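# Move loaded utility cart through door into yellow bay

## Task

Get the utility cart past the self-closing door and leave it parked in the yellow bay of the other room, all four wheels fully within the taped outline and none resting on the tape. The case of copy paper has to finish in the cart's top tray, with no part of it overhanging the tray's edges. At the end the door must be closed. Either robot or both may work on this. The task fails if any robot tips over or is left leaning.

## Robot and tools

Robots: r1 and r2 are identical Hello Robot Stretch 4 units. Each has an omni-wheel base, a mast with a lift, one arm that telescopes forward, and a wrist with yaw, pitch and roll carrying a two-finger gripper. Each is about 1.6 m tall, and the edge of its base lies within 0.23 m of its base origin. Sometimes a loose object gets nudged briefly by an outside force.

Frames: the base frame sits on the floor under the base centre, with x forward, y left and z up, in metres. hand_pose is a point between the open fingertips, given in this frame, and it may be slightly wrong. The odometry frame is where the base frame was when the scene began. base_odometry only counts wheel turns, so wheel slip looks like travel. Its heading is in rad, from -3.142 to 3.142, positive to the left. Each robot reports in its own frames, so only images, lidar_m and wrist_depth_mm show where the two robots are relative to each other.

move: the arguments are r1, r2, cameras and blocking. blocking must always be false, or the call is refused. The call returns within about 0.5 s while the motion continues. Each robot key holds a separate object for that robot. A robot you leave out keeps whatever it was already doing. Inside a robot's object:
- base: one command, which is an offset from where the base last reported itself. translate_m runs -2 to 2 m (forward positive). strafe_m runs -2 to 2 m (left positive). rotate_rad runs -3.2 to 3.2 rad (counter-clockwise positive). Only translate_m and strafe_m may be combined, giving a straight diagonal with no turning.
- joints: absolute targets by name. lift_m 0 to 1.2 m. arm_m 0 to 0.55 m. wrist_yaw_rad -1.134 to 4.276 (0 points forward, positive turns left, 3.14 is folded back). wrist_pitch_rad -1.117 to 4.259 (0 level, 1.57 pointing down). wrist_roll_rad -1.117 to 4.259 (positive is clockwise seen from behind). gripper_m -0.038 to 0.141 m, the fingertip gap, off by up to 0.015; at -0.02 or below the fingers press on each other. A joint target outside its range is clipped, and the result notes it. Any other out-of-range value is refused.
- pace: "slow", "default", "fast" or "max". Base speeds are 0.1/0.3/0.4/0.6 m/s and 1/2/3/4 rad/s. A raised lift (above 0.2) caps the base, down to 0.3 m/s and 1 rad/s at lift_m 1.2.
- speeds: top speed per joint key (not gripper_m), up to that joint's max.
- contact_limits: 0 to 1, default 0.5, for arm_m, lift_m, translate_m, strafe_m and rotate_rad. Give it only together with its own command. A base limit stays in force until the next action that contains base. When lifting a load, use at least 0.3 for 2 kg and 0.15 for 1 kg.
- end_of_arm: "enable_torque", sent on its own, re-powers wrist or gripper motors that have shut off.
No action runs longer than 15 s, and a motion times out after 14 s. An unknown key makes the call invalid.

cameras: for each robot, rN_head_camera, rN_head_left_camera, rN_head_right_camera and rN_wrist_camera, or "all". Left out means all; [] means none. wait(seconds from 0 to 10, cameras) lets time pass and returns state and images. It returns early once a commanded robot comes to rest. wait(0) reports progress in the line "earlier move". stop(cameras) brakes every running motion and re-holds slack wheels. zoom_image(camera, region [x0, y0, x1, y1] in pixels, at most 504 by 504) enlarges part of that camera's latest image. finished_scene(scene) takes the current scene's number, ends the scene for good, and the result may show the next task. The goal has to remain true without the robots.

Results: the line "move" gives each moved robot's outcome, e.g. done or time_out. "as last shown" lists robots that were not commanded. "pictures" gives the order of the images, which may be slightly older than the state. base_status and joint_status can read moving, done, off_target (at rest short of target, maybe still pushing), contact_stop (blocked, now slack), time_out (target dropped), limit_stop_at_own_body, limit_stop_at_tilt (lean above 6 degrees; arm, lift and wheels go slack) or torque_fault (motor limp until enable_torque). An uncommanded stop blocks every later move or wait call in that reply, as does a refused call. on_its_own describes things the robot did by itself, such as slack joints or currents at rest. lidar_m gives 12 distances in m, one per 30-degree sector: 1st ahead, 4th left, 7th behind, 10th right. "-" means nothing seen or closer than 0.25 m. wrist_depth_mm is a 7x7 grid of depths from 100 to 2000 mm. base_tilt shows forward/right lean in degrees, with roughly 3 degrees of error. If turned_by_wheels and turned_by_imu differ by more than about 0.1 rad over a move, the base probably slipped or hit something. motor_effort is in percent, with the peak in brackets; servo_current is in mA.

Timing: the simulation keeps running while you think.

Cautions: never press one robot against another, and never close a gripper on the other robot's fingers. Touching base to base, even a few more millimetres of driving, counts as a hard press. Over 1 m, two robots may travel amounts that differ by up to 3 cm, which strains any load they share. A robot with more than 1 kg in hand and arm_m over 0.2 can tip when it drives, turns or stops, especially fast. Avoid self-collision: gripper above the base with lift_m under 0.2 (0.45 if pointing down), tilt-up combined with roll, or wrist_yaw_rad + wrist_pitch_rad below about -1.1. To grip, send a gap more than 0.015 under the object's width, or about 0.06 under to resist tugs, and -0.02 or lower behind a handle. Avoid drops, slams, hard hits, releasing moving things and very hard pushes. The door closes by itself.

Each tool is called after "Call:" as name(argument=value, ...) on one line, values as JSON.

## Session

Call:
move(blocking=false)

Scene clock: 0.00 s.
r1.base_odometry: x=+0.000 y=+0.000 heading=+0.000
r1.turned_by_wheels: +0.000
r1.turned_by_imu: +0.000
r1.base_tilt: forward=-1.6 right=+1.3
r1.lidar_m: 1.92 2.25 3.81 1.93 0.97 0.84 0.83 0.93 0.77 0.76 0.93 1.59
r1.base_status: not commanded
r1.joint_positions: lift_m=+0.127 arm_m=+0.000 wrist_yaw_rad=+3.089 wrist_pitch_rad=+0.002 wrist_roll_rad=+0.000 gripper_m=+0.056
r1.joint_status: not commanded
r1.measured_speeds: all 0
r1.motor_effort: lift_m=+20 arm_m=-4 wheel_0=+0 wheel_1=+1 wheel_2=+1
r1.servo_current: wrist_yaw_rad=39 wrist_pitch_rad=46 wrist_roll_rad=65 gripper_m=39
r1.hand_pose: x=-0.1125 y=+0.1024 z=+0.3046 quat_wxyz=(+0.026, -0.001, +0.000, +1.000) (m; r1's base frame)
r1.wrist_depth_mm: 137 138 - - - - - / 113 139 - - - - - / 117 140 224 - - - - / 137 161 - - - - - / - - - - - - - / - - 191 - 187 - - / 842 759 750 788 788 732 768
r2.base_odometry: x=+0.000 y=+0.000 heading=+0.000
r2.turned_by_wheels: +0.000
r2.turned_by_imu: +0.000
r2.base_tilt: forward=-0.6 right=+0.1
r2.lidar_m: 2.02 1.45 1.40 1.49 2.01 2.22 2.34 3.17 1.60 3.62 2.59 2.46
r2.base_status: not commanded
r2.joint_positions: lift_m=+0.295 arm_m=+0.000 wrist_yaw_rad=+3.133 wrist_pitch_rad=+0.002 wrist_roll_rad=+0.000 gripper_m=+0.056
r2.joint_status: not commanded
r2.measured_speeds: all 0
r2.motor_effort: lift_m=+18 arm_m=-4 wheel_0=+0 wheel_1=-1 wheel_2=+0
r2.servo_current: wrist_yaw_rad=46 wrist_pitch_rad=39 wrist_roll_rad=46 gripper_m=59
r2.hand_pose: x=-0.1167 y=+0.0898 z=+0.4727 quat_wxyz=(+0.004, -0.001, +0.000, +1.000) (m; r2's base frame)
r2.wrist_depth_mm: - 140 - - - - - / - 126 150 - - - - / - 130 185 - - - - / 144 143 272 - - - - / 229 - - - - - - / 226 1576 196 1576 190 1618 1464 / 226 1060 1138 - - 1025 1060
pictures: r1_head_camera, r1_head_left_camera, r1_head_right_camera, r1_wrist_camera, r2_head_camera, r2_head_left_camera, r2_head_right_camera, r2_wrist_camera
Images, in order (width x height): r1_head_camera 420x560, r1_head_left_camera 420x672, r1_head_right_camera 420x672, r1_wrist_camera 616x392, r2_head_camera 420x560, r2_head_left_camera 420x672, r2_head_right_camera 420x672, r2_wrist_camera 616x392.

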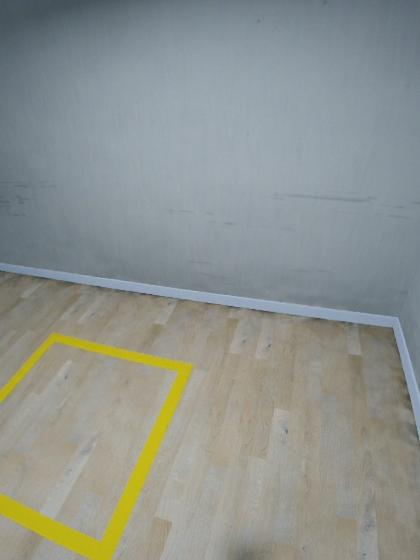

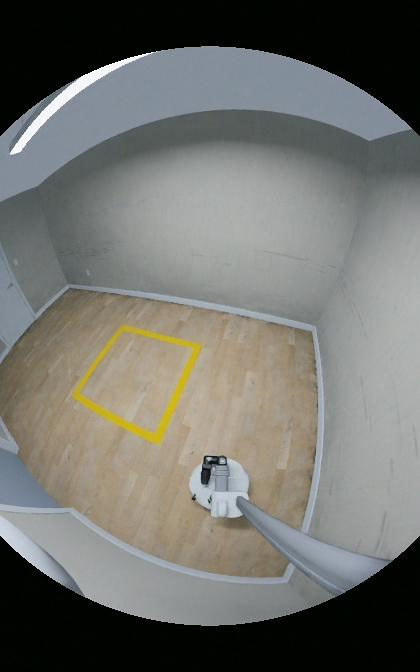

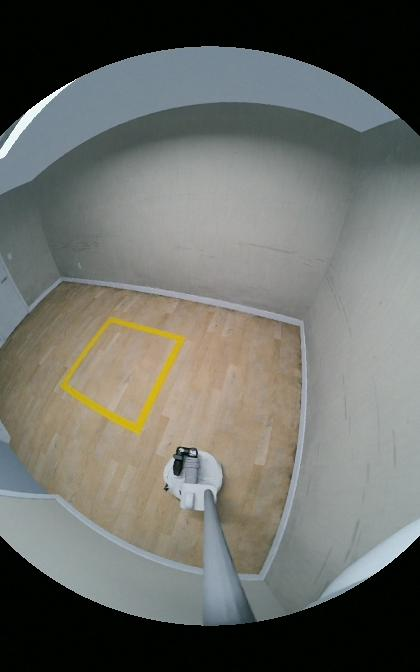

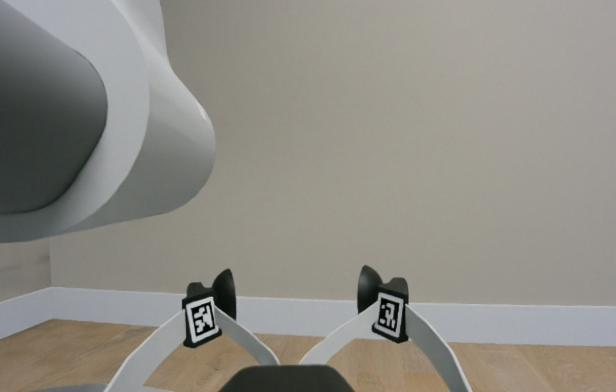

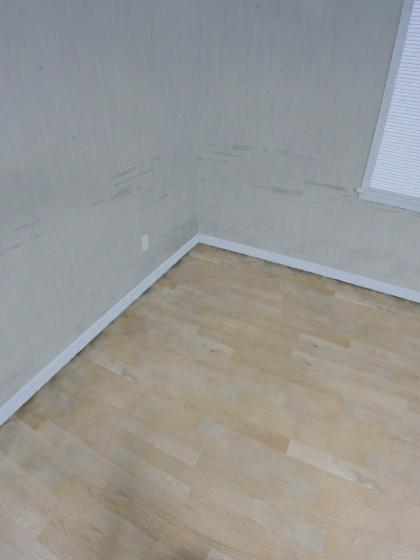

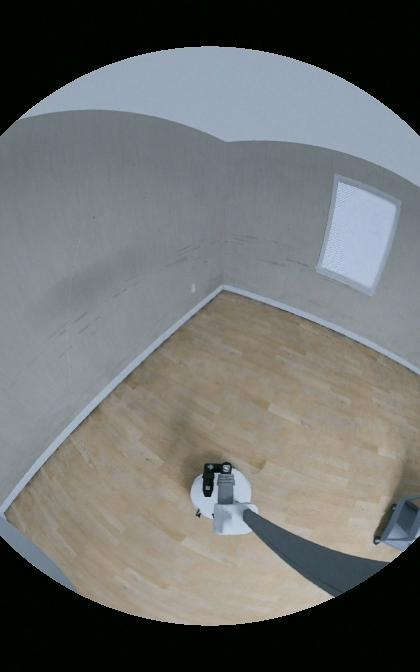

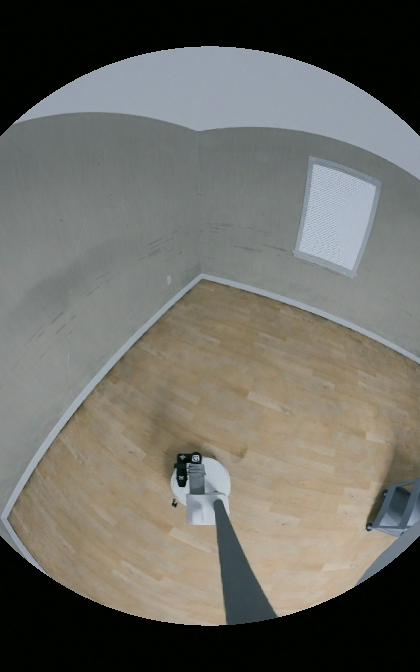

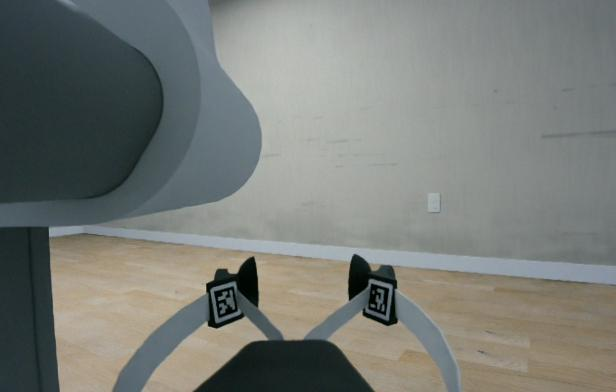

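Call:
move(r1={"base":{"rotate_rad":1.57}}, r2={"base":{"rotate_rad":-1.57}}, blocking=false, cameras=[])

Call:
wait(seconds=3, cameras=[])

Call:
wait(seconds=1)

Scene clock: 3.90 s.
move: r1 moving; r2 moving
r1.base_odometry: x=+0.000 y=+0.000 heading=+0.252
r1.turned_by_wheels: +0.252
r1.turned_by_imu: +0.252
r1.base_tilt: forward=-1.6 right=+1.2
r1.lidar_m: 1.98 2.71 3.66 1.25 0.89 0.80 0.87 0.80 0.77 0.82 1.11 1.92
r1.base_status: rotate_rad moving
r1.joint_positions: lift_m=+0.127 arm_m=+0.000 wrist_yaw_rad=+3.089 wrist_pitch_rad=+0.002 wrist_roll_rad=+0.000 gripper_m=+0.056
r1.joint_status: not commanded
r1.measured_speeds: translate_m=-0.001 strafe_m=-0.001 rotate_rad=+0.980 lift_m=+0.000 arm_m=+0.000 wrist_yaw_rad=+0.000 wrist_pitch_rad=+0.000 wrist_roll_rad=+0.000
r1.motor_effort: lift_m=+20(20) arm_m=-4(4) wheel_0=-8(9) wheel_1=-6(9) wheel_2=-7(7)
r1.servo_current: wrist_yaw_rad=59(59) wrist_pitch_rad=39(46) wrist_roll_rad=46(59) gripper_m=39(39)
r1.hand_pose: x=-0.1125 y=+0.1024 z=+0.3046 quat_wxyz=(+0.026, -0.001, +0.000, +1.000) (m; r1's base frame)
r1.wrist_depth_mm: 136 138 - - - - - / 113 139 - - - - - / 114 140 226 - - - - / 137 160 - - - - - / - - - - - - - / - 1060 190 - 187 - - / 778 750 750 798 750 699 732
r2.base_odometry: x=+0.000 y=+0.000 heading=-0.252
r2.turned_by_wheels: -0.252
r2.turned_by_imu: -0.244
r2.base_tilt: forward=-0.7 right=+0.1
r2.lidar_m: 2.52 1.62 1.40 1.40 1.67 2.23 2.24 2.64 1.59 1.63 2.93 2.49
r2.base_status: rotate_rad moving
r2.joint_positions: lift_m=+0.295 arm_m=+0.000 wrist_yaw_rad=+3.133 wrist_pitch_rad=+0.002 wrist_roll_rad=+0.000 gripper_m=+0.056
r2.joint_status: not commanded
r2.measured_speeds: translate_m=+0.000 strafe_m=+0.000 rotate_rad=-0.974 lift_m=+0.000 arm_m=+0.000 wrist_yaw_rad=+0.000 wrist_pitch_rad=+0.000 wrist_roll_rad=+0.000
r2.motor_effort: lift_m=+18(18) arm_m=-4(4) wheel_0=+8(9) wheel_1=+8(10) wheel_2=+9(11)
r2.servo_current: wrist_yaw_rad=33(52) wrist_pitch_rad=39(46) wrist_roll_rad=52(52) gripper_m=39(59)
r2.hand_pose: x=-0.1167 y=+0.0898 z=+0.4727 quat_wxyz=(+0.004, -0.001, +0.000, +1.000) (m; r2's base frame)
r2.wrist_depth_mm: - 141 - - - - - / - 127 150 - - - - / - 130 184 - - - - / 144 143 272 - - - - / 229 - - - - - - / 227 1576 196 1576 190 1661 1464 / 226 1060 1138 - - 1060 1060
pictures: none
No camera images: "cameras" was empty.

Scene clock: 5.47 s.
earlier move: r1 done; r2 done
r1.base_odometry: x=+0.000 y=+0.000 heading=+1.570
r1.turned_by_wheels: +1.318
r1.turned_by_imu: +1.325
r1.base_tilt: forward=-1.6 right=+1.2
r1.lidar_m: 1.95 1.00 0.83 0.84 0.92 0.76 0.79 0.89 1.55 1.95 2.20 3.76
r1.base_status: done
r1.joint_positions: lift_m=+0.127 arm_m=+0.000 wrist_yaw_rad=+3.089 wrist_pitch_rad=+0.002 wrist_roll_rad=+0.000 gripper_m=+0.056
r1.joint_status: not commanded
r1.measured_speeds: all 0
r1.motor_effort: lift_m=+20(20) arm_m=-4(4) wheel_0=-2(10) wheel_1=-1(9) wheel_2=+0(8)
r1.servo_current: wrist_yaw_rad=33(65) wrist_pitch_rad=33(52) wrist_roll_rad=52(65) gripper_m=39(46)
r1.hand_pose: x=-0.1125 y=+0.1024 z=+0.3046 quat_wxyz=(+0.026, -0.001, +0.000, +1.000) (m; r1's base frame)
r1.wrist_depth_mm: 137 139 - - - - - / 113 139 - - - - - / 117 140 229 - - - - / 137 162 - - - - - / - - - - - - - / - - 190 - 187 - - / 854 741 759 143 741 707 759
r2.base_odometry: x=+0.000 y=+0.000 heading=-1.569
r2.turned_by_wheels: -1.318
r2.turned_by_imu: -1.283
r2.base_tilt: forward=-0.6 right=+0.1
r2.lidar_m: 3.58 2.60 2.46 1.99 1.43 1.40 1.49 2.04 2.22 2.32 3.21 1.63
r2.base_status: done
r2.joint_positions: lift_m=+0.295 arm_m=+0.000 wrist_yaw_rad=+3.133 wrist_pitch_rad=+0.002 wrist_roll_rad=+0.000 gripper_m=+0.056
r2.joint_status: not commanded
r2.measured_speeds: all 0
r2.motor_effort: lift_m=+18(18) arm_m=-4(4) wheel_0=+3(11) wheel_1=+2(11) wheel_2=+3(11)
r2.servo_current: wrist_yaw_rad=39(59) wrist_pitch_rad=39(46) wrist_roll_rad=52(52) gripper_m=39(59)
r2.hand_pose: x=-0.1167 y=+0.0898 z=+0.4727 quat_wxyz=(+0.004, -0.001, +0.000, +1.000) (m; r2's base frame)
r2.wrist_depth_mm: - 140 - - - - - / - 126 142 - - - - / - 130 186 - - - - / 144 144 228 - - - - / 229 - - - - - - / 228 1576 196 1336 190 - - / 226 1060 1138 - - 1025 1060
wait: 1.57 of 3 s (r1 and r2 have come to rest)
pictures: none
No camera images: "cameras" was empty.

Scene clock: 6.47 s.
r1.base_odometry: x=+0.000 y=+0.000 heading=+1.570
r1.turned_by_wheels: +0.000
r1.turned_by_imu: +0.000
r1.base_tilt: forward=-1.6 right=+1.3
r1.lidar_m: 1.98 1.01 0.85 0.84 0.92 0.76 0.77 0.90 1.55 1.94 2.22 3.77
r1.base_status: done
r1.joint_positions: lift_m=+0.127 arm_m=+0.000 wrist_yaw_rad=+3.089 wrist_pitch_rad=+0.002 wrist_roll_rad=+0.000 gripper_m=+0.056
r1.joint_status: not commanded
r1.measured_speeds: all 0
r1.motor_effort: lift_m=+20(20) arm_m=-4(4) wheel_0=-1(10) wheel_1=-2(9) wheel_2=+0(8)
r1.servo_current: wrist_yaw_rad=39(65) wrist_pitch_rad=39(52) wrist_roll_rad=52(65) gripper_m=39(46)
r1.hand_pose: x=-0.1125 y=+0.1024 z=+0.3046 quat_wxyz=(+0.026, -0.001, +0.000, +1.000) (m; r1's base frame)
r1.wrist_depth_mm: 136 139 - - - - - / 113 139 - - - - - / 118 140 229 - - - - / 137 162 - - - - - / - - - - - - - / - - 190 - 188 - - / 854 750 759 143 750 699 759
r2.base_odometry: x=+0.000 y=+0.000 heading=-1.569
r2.turned_by_wheels: +0.000
r2.turned_by_imu: +0.000
r2.base_tilt: forward=-0.7 right=+0.0
r2.lidar_m: 3.58 2.61 2.48 2.01 1.48 1.38 1.49 2.06 2.22 2.34 3.24 1.63
r2.base_status: done
r2.joint_positions: lift_m=+0.295 arm_m=+0.000 wrist_yaw_rad=+3.133 wrist_pitch_rad=+0.002 wrist_roll_rad=+0.000 gripper_m=+0.056
r2.joint_status: not commanded
r2.measured_speeds: all 0
r2.motor_effort: lift_m=+18(18) arm_m=-4(4) wheel_0=+3(11) wheel_1=+2(11) wheel_2=+4(11)
r2.servo_current: wrist_yaw_rad=46(59) wrist_pitch_rad=39(46) wrist_roll_rad=46(52) gripper_m=59(59)
r2.hand_pose: x=-0.1167 y=+0.0898 z=+0.4727 quat_wxyz=(+0.004, -0.001, +0.000, +1.000) (m; r2's base frame)
r2.wrist_depth_mm: - 141 - - - - - / - 127 142 - - - - / - 129 185 - - - - / 144 144 228 - - - - / 230 - - - - - - / 228 1576 196 1336 190 - - / 225 1060 1138 - - 1025 1060
wait: 1.00 s; at rest by 0.27 s
pictures: r1_head_camera, r1_head_left_camera, r1_head_right_camera, r1_wrist_camera, r2_head_camera, r2_head_left_camera, r2_head_right_camera, r2_wrist_camera
Images, in order (width x height): r1_head_camera 420x560, r1_head_left_camera 420x672, r1_head_right_camera 420x672, r1_wrist_camera 616x392, r2_head_camera 420x560, r2_head_left_camera 420x672, r2_head_right_camera 420x672, r2_wrist_camera 616x392.

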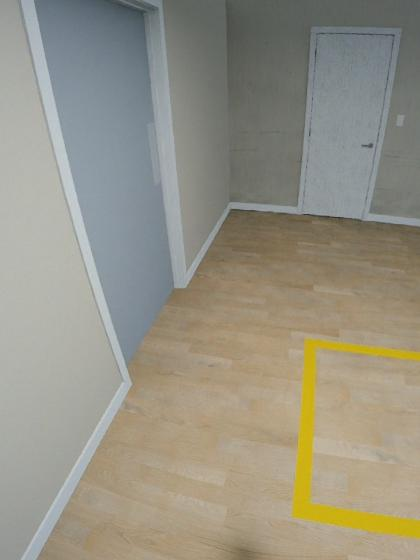

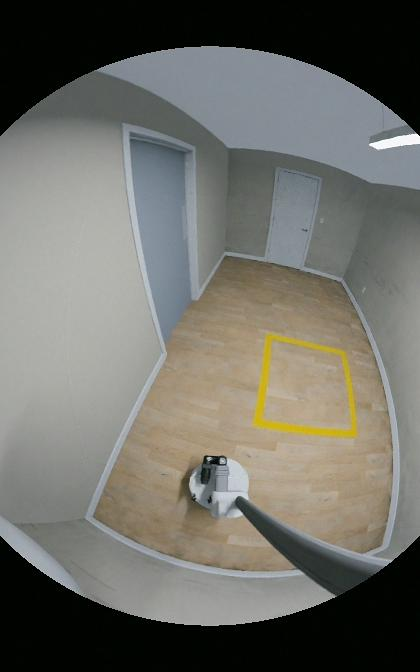

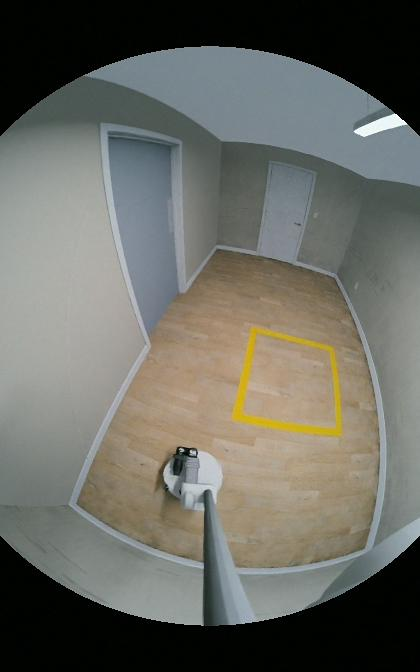

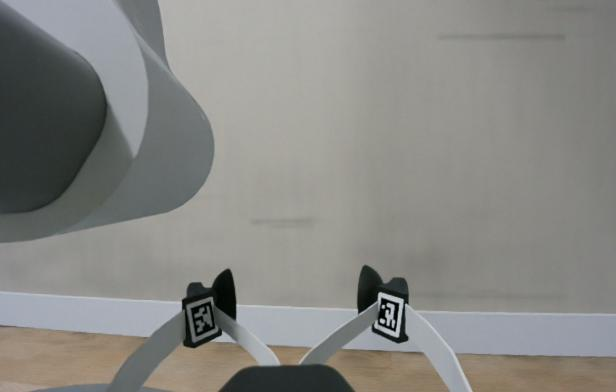

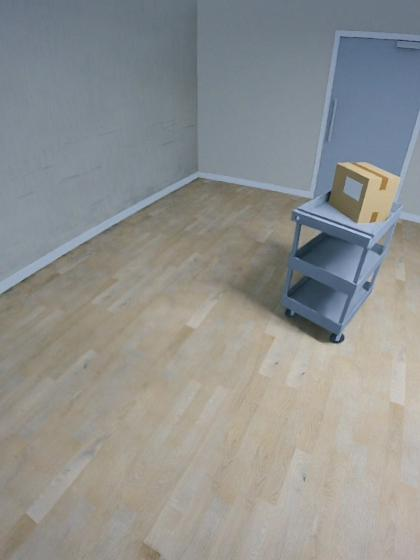

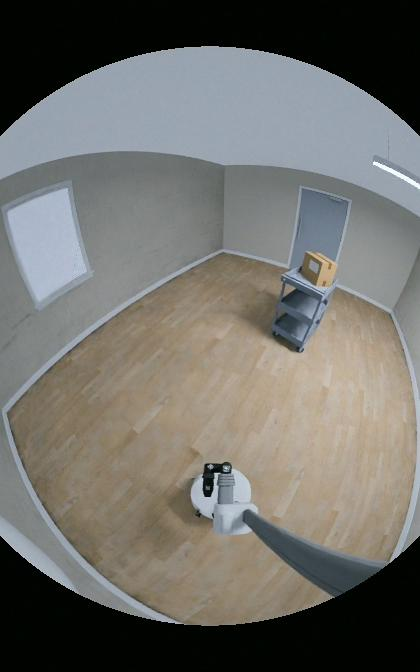

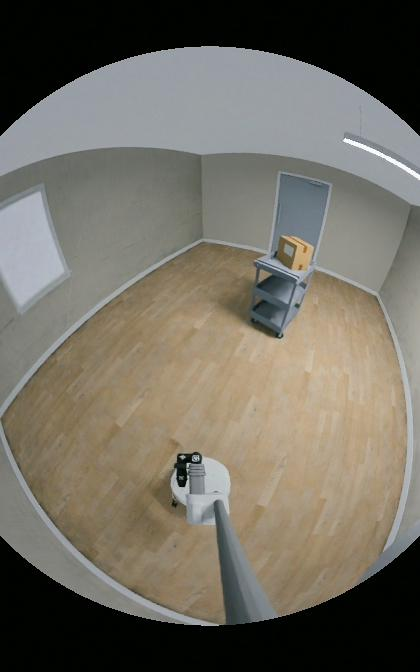

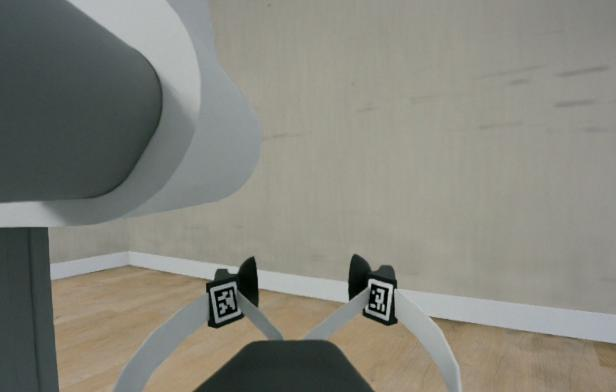

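Call:
zoom_image(camera="r2_head_camera", region=[240, 100, 420, 360])

Call:
zoom_image(camera="r2_head_left_camera", region=[240, 170, 370, 360])

Call:
zoom_image(camera="r1_head_left_camera", region=[100, 100, 380, 480])

Scaled by 1.938 from the camera's 420x560 image, which has a finer 1200x1600 frame.

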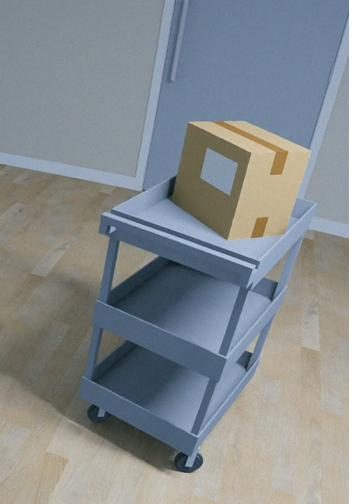

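Scaled by 2.653 from the camera's 420x672 image, which has a finer 600x960 frame.

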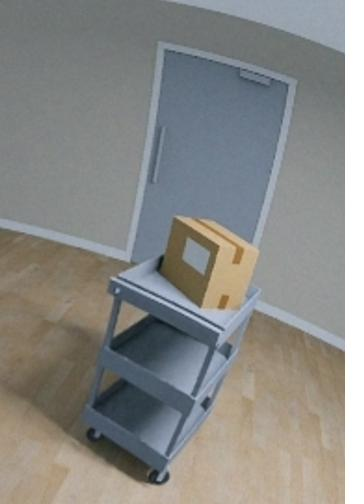

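Scaled by 1.326 from the camera's 420x672 image, which has a finer 600x960 frame.

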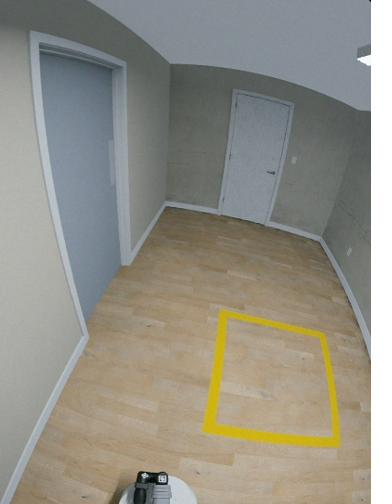

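Call:
move(r1={"base":{"rotate_rad":-0.19},"joints":{"lift_m":0.6}}, r2={"base":{"translate_m":1.9,"strafe_m":0.25}}, blocking=false, cameras=[])

Call:
wait(seconds=4, cameras=[])

Call:
wait(seconds=8)

Scene clock: 58.73 s.
move: r1 moving; r2 moving
r1.base_odometry: x=+0.000 y=+0.000 heading=+1.393
r1.turned_by_wheels: -0.177
r1.turned_by_imu: -0.178
r1.base_tilt: forward=-1.6 right=+1.3
r1.lidar_m: 2.71 1.14 0.86 0.84 0.90 0.80 0.77 0.83 1.21 1.94 2.06 2.91
r1.base_status: rotate_rad moving
r1.joint_positions: lift_m=+0.164 arm_m=+0.000 wrist_yaw_rad=+3.089 wrist_pitch_rad=+0.002 wrist_roll_rad=+0.000 gripper_m=+0.056
r1.joint_status: lift_m moving
r1.measured_speeds: translate_m=-0.001 strafe_m=+0.001 rotate_rad=-0.266 lift_m=+0.146 arm_m=+0.000 wrist_yaw_rad=+0.000 wrist_pitch_rad=+0.000 wrist_roll_rad=+0.000
r1.motor_effort: lift_m=+27(29) arm_m=-4(4) wheel_0=+4(7) wheel_1=+2(8) wheel_2=+2(7)
r1.servo_current: wrist_yaw_rad=46(59) wrist_pitch_rad=46(46) wrist_roll_rad=65(65) gripper_m=39(52)
r1.hand_pose: x=-0.1125 y=+0.1024 z=+0.3421 quat_wxyz=(+0.026, -0.001, +0.000, +1.000) (m; r1's base frame)
r1.wrist_depth_mm: 136 138 - - - - - / 113 139 - - - - - / 117 140 229 - - - - / 137 161 - - - - - / - - - - - - - / - - 190 - 187 - - / 842 164 768 143 798 798 831
r2.base_odometry: x=+0.004 y=-0.031 heading=-1.569
r2.turned_by_wheels: +0.000
r2.turned_by_imu: +0.001
r2.base_tilt: forward=-0.7 right=+0.0
r2.lidar_m: 3.50 2.57 2.46 2.03 1.49 1.43 1.50 2.08 2.25 2.36 3.21 1.58
r2.base_status: translate_m moving; strafe_m moving
r2.joint_positions: lift_m=+0.295 arm_m=+0.000 wrist_yaw_rad=+3.133 wrist_pitch_rad=+0.002 wrist_roll_rad=+0.000 gripper_m=+0.056
r2.joint_status: not commanded
r2.measured_speeds: translate_m=+0.122 strafe_m=+0.016 rotate_rad=+0.000 lift_m=+0.000 arm_m=+0.000 wrist_yaw_rad=+0.000 wrist_pitch_rad=+0.000 wrist_roll_rad=+0.000
r2.motor_effort: lift_m=+18(18) arm_m=-4(4) wheel_0=+6(9) wheel_1=+9(9) wheel_2=-13(13)
r2.servo_current: wrist_yaw_rad=39(65) wrist_pitch_rad=46(46) wrist_roll_rad=39(52) gripper_m=46(52)
r2.hand_pose: x=-0.1167 y=+0.0898 z=+0.4727 quat_wxyz=(+0.004, -0.001, +0.000, +1.000) (m; r2's base frame)
r2.wrist_depth_mm: - 141 - - - - - / - 126 141 - - - - / - 129 183 - - - - / 144 144 234 - - - - / 229 - - - - - - / 226 1576 196 1336 190 - - / 236 1078 1160 - - 1042 1060
pictures: none
No camera images: "cameras" was empty.

Scene clock: 61.10 s.
earlier move: r1 done; r2 moving
r1.base_odometry: x=+0.000 y=+0.000 heading=+1.380
r1.turned_by_wheels: -0.013
r1.turned_by_imu: -0.013
r1.base_tilt: forward=-1.6 right=+1.3
r1.lidar_m: 2.86 1.16 0.88 0.83 0.89 0.79 0.78 0.82 1.16 1.93 2.02 2.91
r1.base_status: done
r1.joint_positions: lift_m=+0.599 arm_m=+0.000 wrist_yaw_rad=+3.089 wrist_pitch_rad=+0.002 wrist_roll_rad=+0.000 gripper_m=+0.056
r1.joint_status: all done
r1.measured_speeds: all 0
r1.motor_effort: lift_m=+25(29) arm_m=-4(4) wheel_0=+2(7) wheel_1=+2(8) wheel_2=+1(7)
r1.servo_current: wrist_yaw_rad=46(72) wrist_pitch_rad=39(46) wrist_roll_rad=33(65) gripper_m=39(52)
r1.hand_pose: x=-0.1125 y=+0.1024 z=+0.7771 quat_wxyz=(+0.026, -0.001, +0.000, +1.000) (m; r1's base frame)
r1.wrist_depth_mm: 136 138 - - - - - / 113 139 - - - - - / 117 139 227 - - - - / 137 161 - - - - - / - - - - - - - / - - 190 - 187 - - / - 140 - 137 - - -
r2.base_odometry: x=+0.090 y=-0.676 heading=-1.569
r2.turned_by_wheels: +0.000
r2.turned_by_imu: +0.001
r2.base_tilt: forward=-0.6 right=+0.0
r2.lidar_m: 2.95 2.17 2.06 2.20 2.02 1.93 2.03 2.75 2.64 2.75 1.17 1.15
r2.base_status: translate_m moving; strafe_m moving
r2.joint_positions: lift_m=+0.295 arm_m=+0.000 wrist_yaw_rad=+3.133 wrist_pitch_rad=+0.002 wrist_roll_rad=+0.000 gripper_m=+0.056
r2.joint_status: not commanded
r2.measured_speeds: translate_m=+0.296 strafe_m=+0.038 rotate_rad=-0.006 lift_m=+0.000 arm_m=+0.000 wrist_yaw_rad=+0.000 wrist_pitch_rad=+0.000 wrist_roll_rad=+0.000
r2.motor_effort: lift_m=+18(18) arm_m=-4(4) wheel_0=+2(10) wheel_1=+8(10) wheel_2=-10(15)
r2.servo_current: wrist_yaw_rad=46(65) wrist_pitch_rad=33(46) wrist_roll_rad=59(59) gripper_m=52(52)
r2.hand_pose: x=-0.1167 y=+0.0898 z=+0.4727 quat_wxyz=(+0.004, -0.001, +0.000, +1.000) (m; r2's base frame)
r2.wrist_depth_mm: - 141 - - - - - / - 126 149 - - - - / - 129 192 - - - - / 144 144 270 - - - - / 228 - - - - - - / 227 1618 196 1537 190 1464 1336 / 237 1060 1138 - - 1025 1060
wait: 2.37 of 4 s (r1 has come to rest)
pictures: none
No camera images: "cameras" was empty.

Scene clock: 66.10 s.
earlier move: r2 done
r1.base_odometry: x=+0.000 y=+0.000 heading=+1.380
r1.turned_by_wheels: +0.000
r1.turned_by_imu: +0.000
r1.base_tilt: forward=-1.6 right=+1.2
r1.lidar_m: 2.82 1.15 0.85 0.82 0.88 0.80 0.77 0.82 1.21 1.94 2.04 2.90
r1.base_status: done
r1.joint_positions: lift_m=+0.599 arm_m=+0.000 wrist_yaw_rad=+3.089 wrist_pitch_rad=+0.002 wrist_roll_rad=+0.000 gripper_m=+0.056
r1.joint_status: all done
r1.measured_speeds: all 0
r1.motor_effort: lift_m=+25(29) arm_m=-4(4) wheel_0=+2(7) wheel_1=+2(8) wheel_2=+1(7)
r1.servo_current: wrist_yaw_rad=59(72) wrist_pitch_rad=46(52) wrist_roll_rad=52(78) gripper_m=52(52)
r1.hand_pose: x=-0.1125 y=+0.1024 z=+0.7771 quat_wxyz=(+0.026, -0.001, +0.000, +1.000) (m; r1's base frame)
r1.wrist_depth_mm: 136 138 - - - - - / 113 139 - - - - - / 118 140 229 - - - - / 137 161 - - - - - / - - - - - - - / - - 190 - 187 - - / - 140 - 136 - - -
r2.base_odometry: x=+0.253 y=-1.899 heading=-1.569
r2.turned_by_wheels: +0.000
r2.turned_by_imu: +0.002
r2.base_tilt: forward=-0.7 right=+0.1
r2.lidar_m: 1.90 1.39 1.32 1.38 1.93 2.92 3.07 3.55 0.88 0.81 3.02 2.87
r2.base_status: done
r2.joint_positions: lift_m=+0.295 arm_m=+0.000 wrist_yaw_rad=+3.133 wrist_pitch_rad=+0.002 wrist_roll_rad=+0.000 gripper_m=+0.056
r2.joint_status: not commanded
r2.measured_speeds: all 0
r2.motor_effort: lift_m=+18(18) arm_m=-4(4) wheel_0=+3(10) wheel_1=+3(10) wheel_2=-4(15)
r2.servo_current: wrist_yaw_rad=46(65) wrist_pitch_rad=39(46) wrist_roll_rad=46(65) gripper_m=52(59)
r2.hand_pose: x=-0.1167 y=+0.0898 z=+0.4727 quat_wxyz=(+0.004, -0.001, +0.000, +1.000) (m; r2's base frame)
r2.wrist_depth_mm: - 141 - - - - - / - 127 151 - - - - / - 129 185 - - - - / 144 144 264 - - - - / 229 - - - - - - / 229 1576 196 1576 190 1618 1464 / 226 1060 1160 - - 1042 1060
wait: 5.00 of 8 s (r2 has come to rest)
pictures: r1_head_camera, r1_head_left_camera, r1_head_right_camera, r1_wrist_camera, r2_head_camera, r2_head_left_camera, r2_head_right_camera, r2_wrist_camera
Images, in order (width x height): r1_head_camera 420x560, r1_head_left_camera 420x672, r1_head_right_camera 420x672, r1_wrist_camera 616x392, r2_head_camera 420x560, r2_head_left_camera 420x672, r2_head_right_camera 420x672, r2_wrist_camera 616x392.

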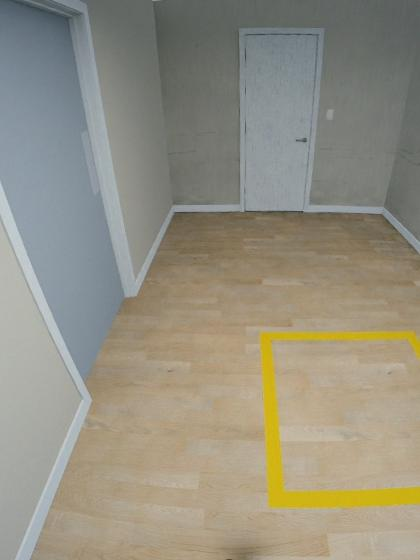

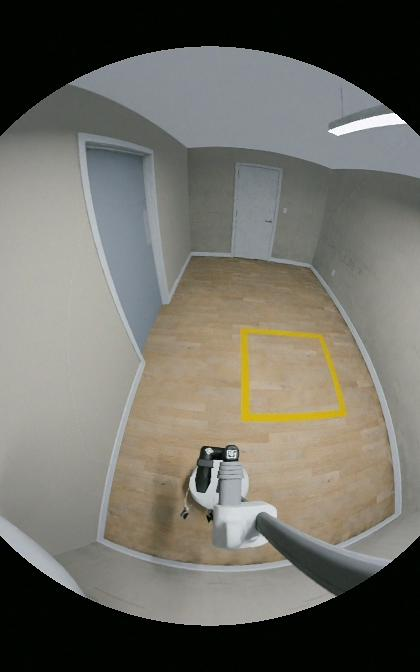

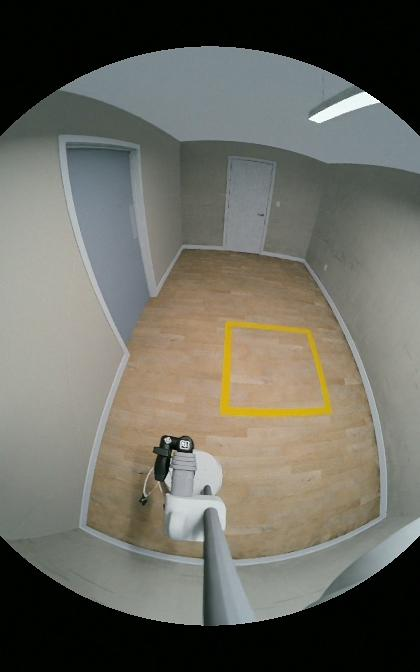

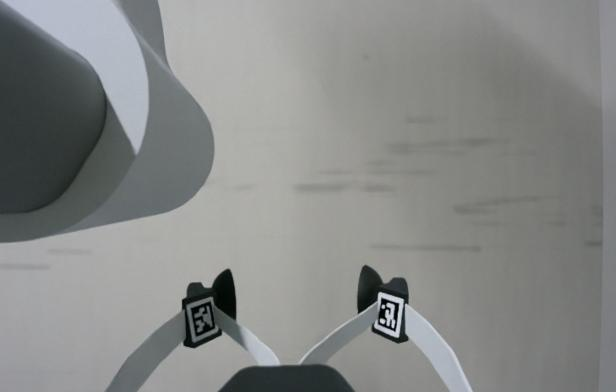

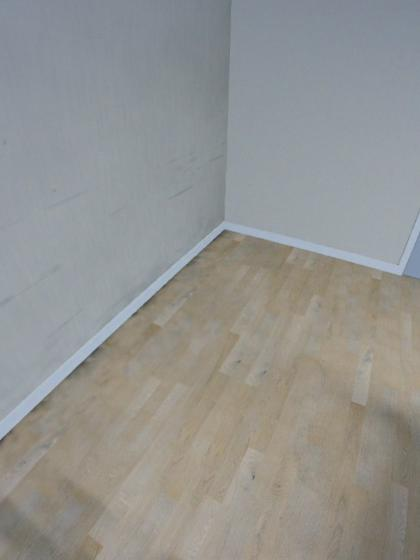

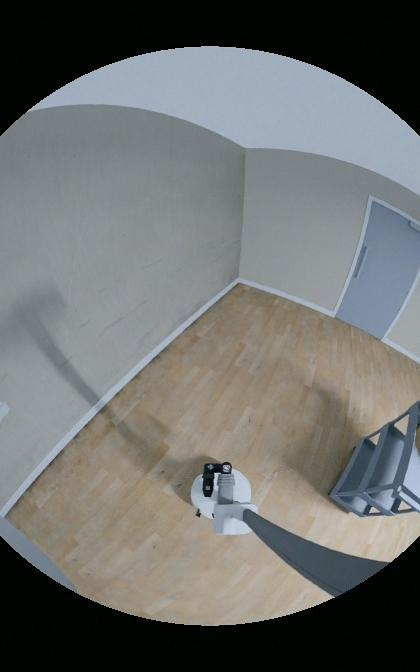

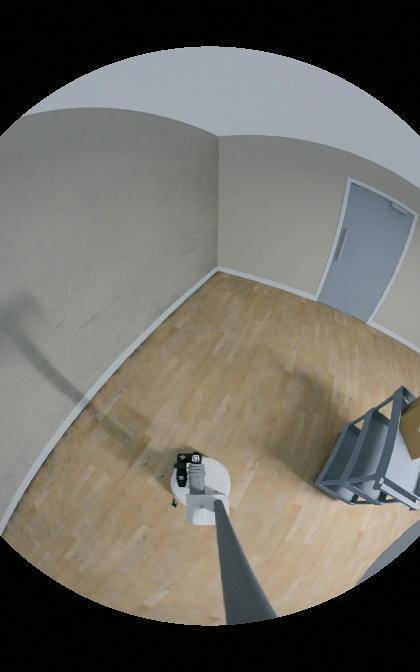

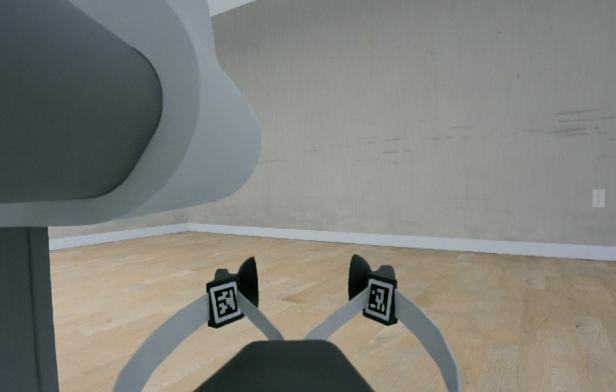

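Call:
move(r2={"base":{"rotate_rad":-0.52},"joints":{"lift_m":0.8}}, blocking=false, cameras=[])

Call:
wait(seconds=4, cameras=["r2_head_camera","r2_head_left_camera","r2_head_right_camera"])

Call:
zoom_image(camera="r2_head_right_camera", region=[230, 180, 420, 520])

Scene clock: 71.93 s.
move: r2 moving
r1: as last shown
r1.base_tilt: forward=-1.5 right=+1.3
r1.lidar_m: 2.81 1.14 0.85 0.82 0.90 0.80 0.78 0.82 1.19 1.94 2.04 2.92
r1.motor_effort: lift_m=+25(25) arm_m=-4(4) wheel_0=+2(3) wheel_1=+2(2) wheel_2=+1(1)
r1.servo_current: wrist_yaw_rad=39(72) wrist_pitch_rad=52(52) wrist_roll_rad=52(59) gripper_m=39(46)
r1.wrist_depth_mm: 136 138 - - - - - / 113 139 - - - - - / 117 140 228 - - - - / 137 162 - - - - - / - - - - - - - / - - 190 - 187 - - / - 140 - 137 - - -
r2.base_odometry: x=+0.253 y=-1.899 heading=-1.821
r2.turned_by_wheels: -0.252
r2.turned_by_imu: -0.244
r2.base_tilt: forward=-0.7 right=+0.1
r2.lidar_m: 2.61 1.52 1.34 1.33 1.57 2.83 2.92 3.42 3.41 0.83 1.05 2.90
r2.base_status: rotate_rad moving
r2.joint_positions: lift_m=+0.333 arm_m=+0.000 wrist_yaw_rad=+3.133 wrist_pitch_rad=+0.002 wrist_roll_rad=+0.000 gripper_m=+0.056
r2.joint_status: lift_m moving
r2.measured_speeds: translate_m=-0.002 strafe_m=+0.000 rotate_rad=-0.979 lift_m=+0.146 arm_m=+0.000 wrist_yaw_rad=+0.000 wrist_pitch_rad=+0.000 wrist_roll_rad=+0.000
r2.motor_effort: lift_m=+24(24) arm_m=-4(4) wheel_0=+6(8) wheel_1=+8(11) wheel_2=+10(10)
r2.servo_current: wrist_yaw_rad=39(59) wrist_pitch_rad=46(46) wrist_roll_rad=52(65) gripper_m=39(52)
r2.hand_pose: x=-0.1167 y=+0.0898 z=+0.5103 quat_wxyz=(+0.004, -0.001, +0.000, +1.000) (m; r2's base frame)
r2.wrist_depth_mm: - 140 - - - - - / - 126 151 - - - - / - 129 184 - - - - / 144 143 264 - - - - / 229 - - - - - - / 228 1708 196 1618 190 1756 1576 / 225 1138 1205 - - 1098 1138
pictures: none
No camera images: "cameras" was empty.

Scene clock: 74.40 s.
earlier move: r2 done
r1.base_odometry: x=+0.000 y=+0.000 heading=+1.380
r1.turned_by_wheels: +0.000
r1.turned_by_imu: +0.000
r1.base_tilt: forward=-1.6 right=+1.3
r1.lidar_m: 2.79 1.18 0.86 0.83 0.90 0.80 0.77 0.83 1.17 1.94 2.04 2.92
r1.base_status: not commanded
r1.joint_positions: lift_m=+0.599 arm_m=+0.000 wrist_yaw_rad=+3.089 wrist_pitch_rad=+0.002 wrist_roll_rad=+0.000 gripper_m=+0.056
r1.joint_status: not commanded
r1.measured_speeds: all 0
r1.motor_effort: lift_m=+25(25) arm_m=-4(4) wheel_0=+2(3) wheel_1=+2(2) wheel_2=+1(1)
r1.servo_current: wrist_yaw_rad=20(72) wrist_pitch_rad=33(52) wrist_roll_rad=52(72) gripper_m=33(52)
r1.hand_pose: x=-0.1125 y=+0.1024 z=+0.7771 quat_wxyz=(+0.026, -0.001, +0.000, +1.000) (m; r1's base frame)
r1.wrist_depth_mm: 136 138 - - - - - / 113 139 - - - - - / 117 140 228 - - - - / 137 161 - - - - - / - - - - - - - / - - 190 - 187 - - / - 141 - 137 - - -
r2.base_odometry: x=+0.253 y=-1.900 heading=-2.089
r2.turned_by_wheels: -0.268
r2.turned_by_imu: -0.261
r2.base_tilt: forward=-0.7 right=+0.1
r2.lidar_m: 2.87 1.89 1.39 1.34 1.42 1.92 2.92 3.04 3.53 0.88 0.84 2.99
r2.base_status: done
r2.joint_positions: lift_m=+0.800 arm_m=+0.000 wrist_yaw_rad=+3.133 wrist_pitch_rad=+0.002 wrist_roll_rad=+0.000 gripper_m=+0.056
r2.joint_status: all done
r2.measured_speeds: all 0
r2.motor_effort: lift_m=+21(27) arm_m=-4(4) wheel_0=+2(10) wheel_1=+2(11) wheel_2=+5(10)
r2.servo_current: wrist_yaw_rad=39(59) wrist_pitch_rad=46(46) wrist_roll_rad=39(65) gripper_m=39(59)
r2.hand_pose: x=-0.1167 y=+0.0898 z=+0.9775 quat_wxyz=(+0.004, -0.001, +0.000, +1.000) (m; r2's base frame)
r2.wrist_depth_mm: - 141 - - - - - / - 126 150 - - - - / - 129 184 - - - - / 144 143 273 - - - - / 229 - - - - - - / 228 - 196 - 190 - - / 224 - - - - - 1983
wait: 2.47 of 4 s (r2 has come to rest)
pictures: r2_head_camera, r2_head_left_camera, r2_head_right_camera
Images, in order (width x height): r2_head_camera 420x560, r2_head_left_camera 420x672, r2_head_right_camera 420x672.

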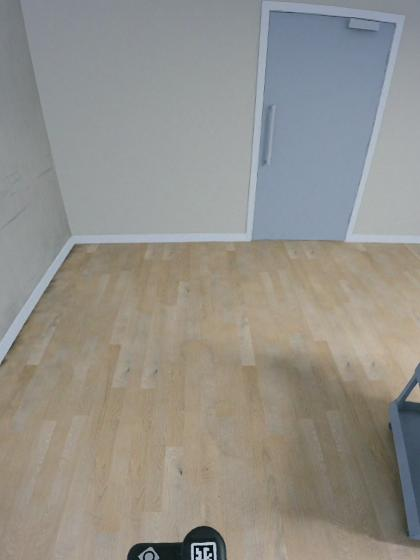

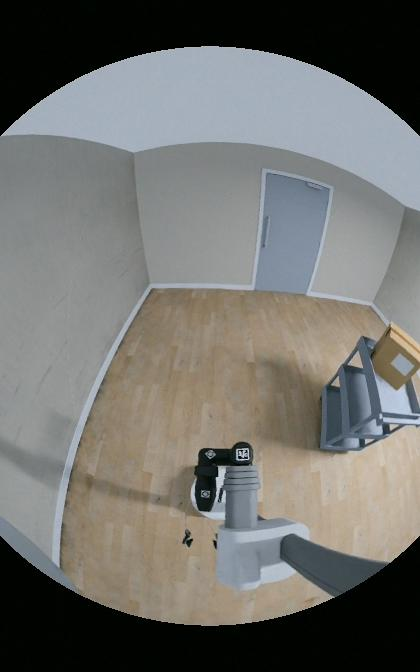

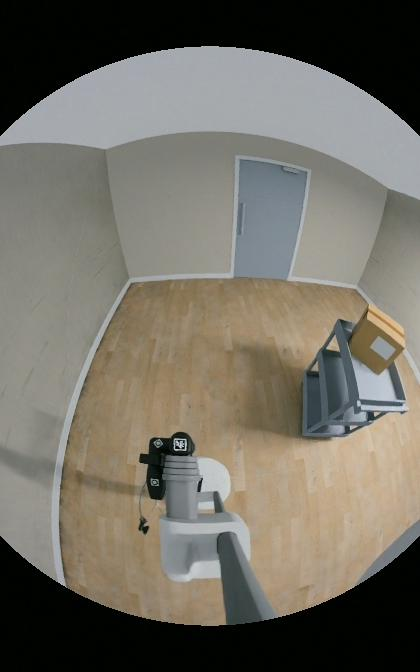

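Scaled by 1.482 from the camera's 420x672 image, which has a finer 600x960 frame.

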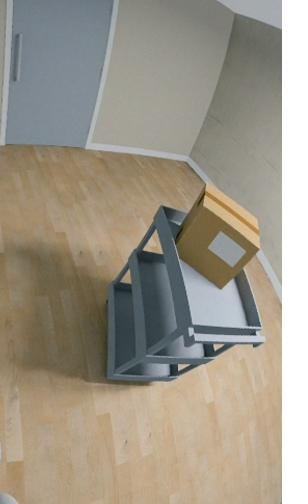

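Call:
move(r2={"base":{"translate_m":1.5,"strafe_m":-0.1},"joints":{"wrist_yaw_rad":0,"gripper_m":0.12}}, r1={"base":{"translate_m":0.5,"strafe_m":-0.4}}, blocking=false, cameras=[])

Call:
wait(seconds=3, cameras=[])

Call:
wait(seconds=8, cameras=["r1_head_camera","r1_head_left_camera","r2_wrist_camera","r2_head_camera","r2_head_left_camera","r2_head_right_camera"])

Scene clock: 95.93 s.
move: r1 moving; r2 moving
r1.base_odometry: x=+0.026 y=+0.022 heading=+1.380
r1.turned_by_wheels: +0.000
r1.turned_by_imu: +0.000
r1.base_tilt: forward=-1.6 right=+1.3
r1.lidar_m: 2.89 1.20 0.89 0.84 0.93 0.85 0.79 0.87 1.26 1.90 2.02 2.87
r1.base_status: translate_m moving; strafe_m moving
r1.joint_positions: lift_m=+0.599 arm_m=+0.000 wrist_yaw_rad=+3.089 wrist_pitch_rad=+0.002 wrist_roll_rad=+0.000 gripper_m=+0.056
r1.joint_status: not commanded
r1.measured_speeds: translate_m=+0.103 strafe_m=-0.082 rotate_rad=+0.002 lift_m=+0.000 arm_m=+0.000 wrist_yaw_rad=+0.000 wrist_pitch_rad=+0.000 wrist_roll_rad=+0.000
r1.motor_effort: lift_m=+25(25) arm_m=-4(4) wheel_0=+10(13) wheel_1=-5(6) wheel_2=-8(8)
r1.servo_current: wrist_yaw_rad=46(59) wrist_pitch_rad=39(52) wrist_roll_rad=46(59) gripper_m=46(46)
r1.hand_pose: x=-0.1125 y=+0.1024 z=+0.7771 quat_wxyz=(+0.026, -0.001, +0.000, +1.000) (m; r1's base frame)
r1.wrist_depth_mm: 136 138 - - - - - / 113 139 - - - - - / 118 140 227 - - - - / 137 162 - - - - - / - - - - - - - / - - 190 - 187 - - / - 140 - 136 - - -
r2.base_odometry: x=+0.236 y=-1.926 heading=-2.088
r2.turned_by_wheels: +0.000
r2.turned_by_imu: +0.001
r2.base_tilt: forward=-0.7 right=+0.0
r2.lidar_m: 2.86 1.89 1.39 1.34 1.39 1.96 2.97 3.08 3.52 0.81 0.84 2.96
r2.base_status: translate_m moving; strafe_m moving
r2.joint_positions: lift_m=+0.800 arm_m=+0.000 wrist_yaw_rad=+2.571 wrist_pitch_rad=+0.002 wrist_roll_rad=+0.000 gripper_m=+0.075
r2.joint_status: wrist_yaw_rad moving; gripper_m moving
r2.measured_speeds: translate_m=+0.121 strafe_m=-0.007 rotate_rad=+0.003 lift_m=+0.000 arm_m=+0.000 wrist_yaw_rad=-1.737 wrist_pitch_rad=+0.000 wrist_roll_rad=+0.000
r2.motor_effort: lift_m=+21(21) arm_m=-4(4) wheel_0=+8(9) wheel_1=+7(8) wheel_2=-11(12)
r2.servo_current: wrist_yaw_rad=117(143) wrist_pitch_rad=46(46) wrist_roll_rad=46(52) gripper_m=117(117)
r2.hand_pose: x=-0.0245 y=+0.2294 z=+0.9775 quat_wxyz=(+0.282, -0.001, +0.000, +0.960) (m; r2's base frame)
r2.wrist_depth_mm: - - - - 1863 1430 - / - - - - 1808 1464 - / - - - - 1863 1430 - / - - - - 1863 1430 - / - - - - - - - / - - 190 - 189 - - / - - - - - - -
pictures: none
No camera images: "cameras" was empty.

Scene clock: 98.93 s.
earlier move: r1 moving; r2 moving
r1.base_odometry: x=+0.487 y=+0.415 heading=+1.380
r1.turned_by_wheels: +0.000
r1.turned_by_imu: -0.002
r1.base_tilt: forward=-1.6 right=+1.3
r1.lidar_m: 3.38 1.81 1.25 1.22 1.29 1.34 1.29 1.38 1.61 1.54 1.64 2.35
r1.base_status: translate_m moving; strafe_m moving
r1.joint_positions: lift_m=+0.600 arm_m=+0.000 wrist_yaw_rad=+3.089 wrist_pitch_rad=+0.002 wrist_roll_rad=+0.000 gripper_m=+0.056
r1.joint_status: not commanded
r1.measured_speeds: all 0
r1.motor_effort: lift_m=+24(25) arm_m=-4(4) wheel_0=-1(13) wheel_1=-3(6) wheel_2=-2(9)
r1.servo_current: wrist_yaw_rad=52(65) wrist_pitch_rad=33(52) wrist_roll_rad=33(72) gripper_m=39(46)
r1.hand_pose: x=-0.1125 y=+0.1024 z=+0.7771 quat_wxyz=(+0.026, -0.001, +0.000, +1.000) (m; r1's base frame)
r1.wrist_depth_mm: 137 139 - - - - - / 113 139 - - - - - / 117 140 229 - - - - / 137 162 - - - - - / - - - - - - - / - - 191 - 187 - - / - 140 - 136 - - -
r2.base_odometry: x=-0.227 y=-2.626 heading=-2.088
r2.turned_by_wheels: +0.000
r2.turned_by_imu: +0.001
r2.base_tilt: forward=-0.7 right=+0.1
r2.lidar_m: 2.02 1.97 1.44 1.36 1.45 2.00 3.89 3.93 0.85 0.88 2.83 2.02
r2.base_status: translate_m moving; strafe_m moving
r2.joint_positions: lift_m=+0.800 arm_m=+0.000 wrist_yaw_rad=+0.003 wrist_pitch_rad=+0.002 wrist_roll_rad=+0.000 gripper_m=+0.120
r2.joint_status: all done
r2.measured_speeds: translate_m=+0.300 strafe_m=-0.020 rotate_rad=-0.001 lift_m=+0.000 arm_m=+0.000 wrist_yaw_rad=+0.000 wrist_pitch_rad=+0.000 wrist_roll_rad=+0.000
r2.motor_effort: lift_m=+21(21) arm_m=-4(4) wheel_0=+7(10) wheel_1=+6(8) wheel_2=-10(15)
r2.servo_current: wrist_yaw_rad=52(143) wrist_pitch_rad=39(46) wrist_roll_rad=52(59) gripper_m=52(124)
r2.hand_pose: x=+0.4596 y=-0.0866 z=+0.9775 quat_wxyz=(+1.000, +0.000, +0.001, +0.001) (m; r2's base frame)
r2.wrist_depth_mm: - - - - - - - / 1863 - - - - - - / 1863 - - - - - - / 1863 - - - - - - / 1921 - - - - - - / 1983 186 190 - 185 - - / - - - - - - -
wait: 3.00 s; no rest
pictures: none
No camera images: "cameras" was empty.

Scene clock: 98.97 s.
earlier move: r1 done; r2 moving
r1.base_odometry: x=+0.487 y=+0.415 heading=+1.380
r1.turned_by_wheels: +0.000
r1.turned_by_imu: +0.000
r1.base_tilt: forward=-1.6 right=+1.3
r1.lidar_m: 3.39 1.76 1.26 1.21 1.28 1.32 1.29 1.37 1.60 1.53 1.64 2.33
r1.base_status: done
r1.joint_positions: lift_m=+0.600 arm_m=+0.000 wrist_yaw_rad=+3.089 wrist_pitch_rad=+0.002 wrist_roll_rad=+0.000 gripper_m=+0.056
r1.joint_status: not commanded
r1.measured_speeds: all 0
r1.motor_effort: lift_m=+24(25) arm_m=-4(4) wheel_0=+1(13) wheel_1=-3(6) wheel_2=-1(9)
r1.servo_current: wrist_yaw_rad=52(65) wrist_pitch_rad=33(52) wrist_roll_rad=33(72) gripper_m=39(46)
r1.hand_pose: x=-0.1125 y=+0.1024 z=+0.7771 quat_wxyz=(+0.026, -0.001, +0.000, +1.000) (m; r1's base frame)
r1.wrist_depth_mm: 136 139 - - - - - / 113 139 - - - - - / 118 140 229 - - - - / 137 161 - - - - - / - - - - - - - / - - 190 - 187 - - / - 141 - 137 - - -
r2.base_odometry: x=-0.233 y=-2.634 heading=-2.088
r2.turned_by_wheels: +0.000
r2.turned_by_imu: +0.000
r2.base_tilt: forward=-0.7 right=+0.1
r2.lidar_m: 2.02 1.91 1.44 1.37 1.44 2.00 3.90 3.98 0.87 0.89 2.83 2.03
r2.base_status: translate_m moving; strafe_m moving
r2.joint_positions: lift_m=+0.800 arm_m=+0.000 wrist_yaw_rad=+0.003 wrist_pitch_rad=+0.002 wrist_roll_rad=+0.000 gripper_m=+0.120
r2.joint_status: all done
r2.measured_speeds: translate_m=+0.298 strafe_m=-0.021 rotate_rad=-0.001 lift_m=+0.000 arm_m=+0.000 wrist_yaw_rad=+0.000 wrist_pitch_rad=+0.000 wrist_roll_rad=+0.000
r2.motor_effort: lift_m=+21(21) arm_m=-4(4) wheel_0=+6(10) wheel_1=+5(8) wheel_2=-9(15)
r2.servo_current: wrist_yaw_rad=52(143) wrist_pitch_rad=39(46) wrist_roll_rad=52(59) gripper_m=52(124)
r2.hand_pose: x=+0.4596 y=-0.0866 z=+0.9775 quat_wxyz=(+1.000, +0.000, +0.001, +0.001) (m; r2's base frame)
r2.wrist_depth_mm: - - - - - - - / 1808 - - - - - - / 1863 - - - - - - / 1808 - - - - - - / 1921 - - - - - - / 1863 186 189 - 186 - - / - - - - - - -
wait: 0.03 of 8 s (r1 has come to rest)
pictures: r1_head_camera, r1_head_left_camera, r2_head_camera, r2_head_left_camera, r2_head_right_camera, r2_wrist_camera
Images, in order (width x height): r1_head_camera 420x560, r1_head_left_camera 420x672, r2_head_camera 420x560, r2_head_left_camera 420x672, r2_head_right_camera 420x672, r2_wrist_camera 616x392.

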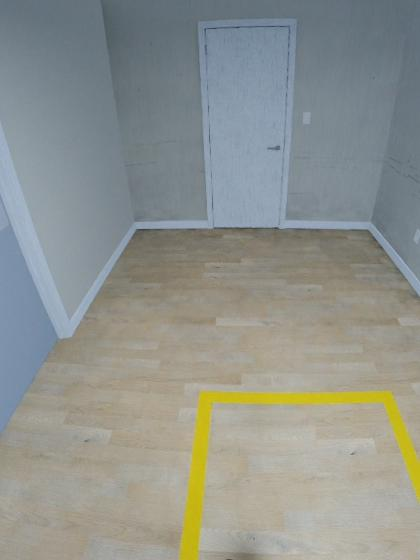

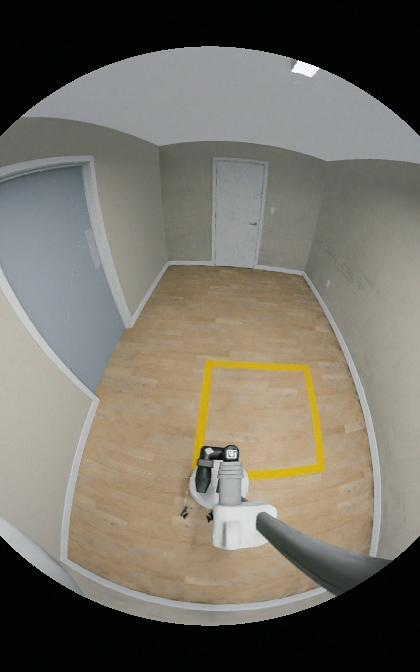

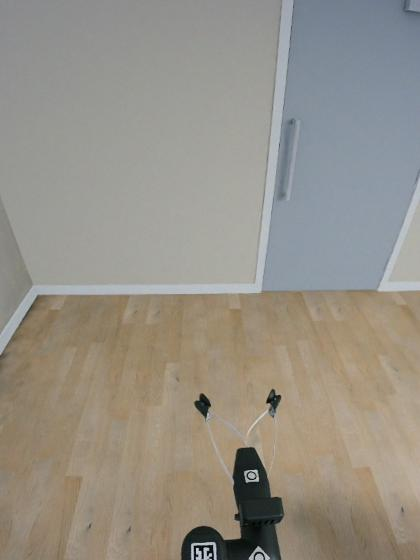

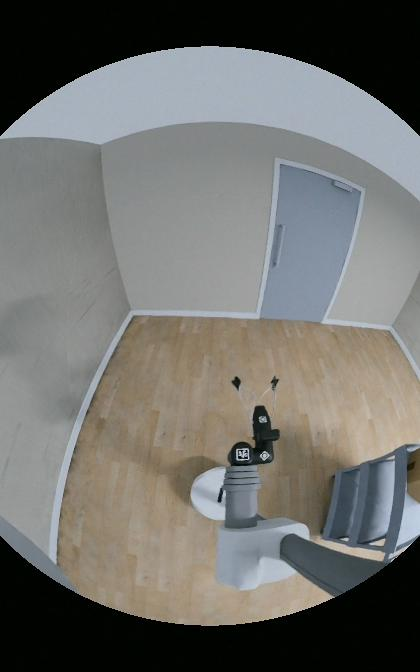

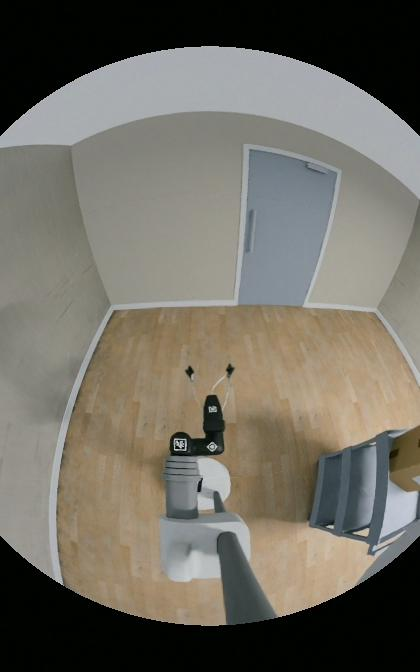

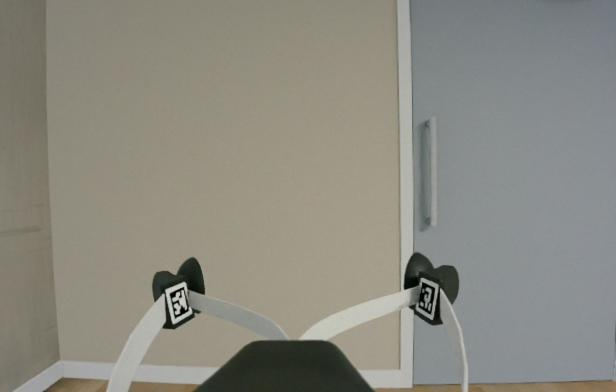

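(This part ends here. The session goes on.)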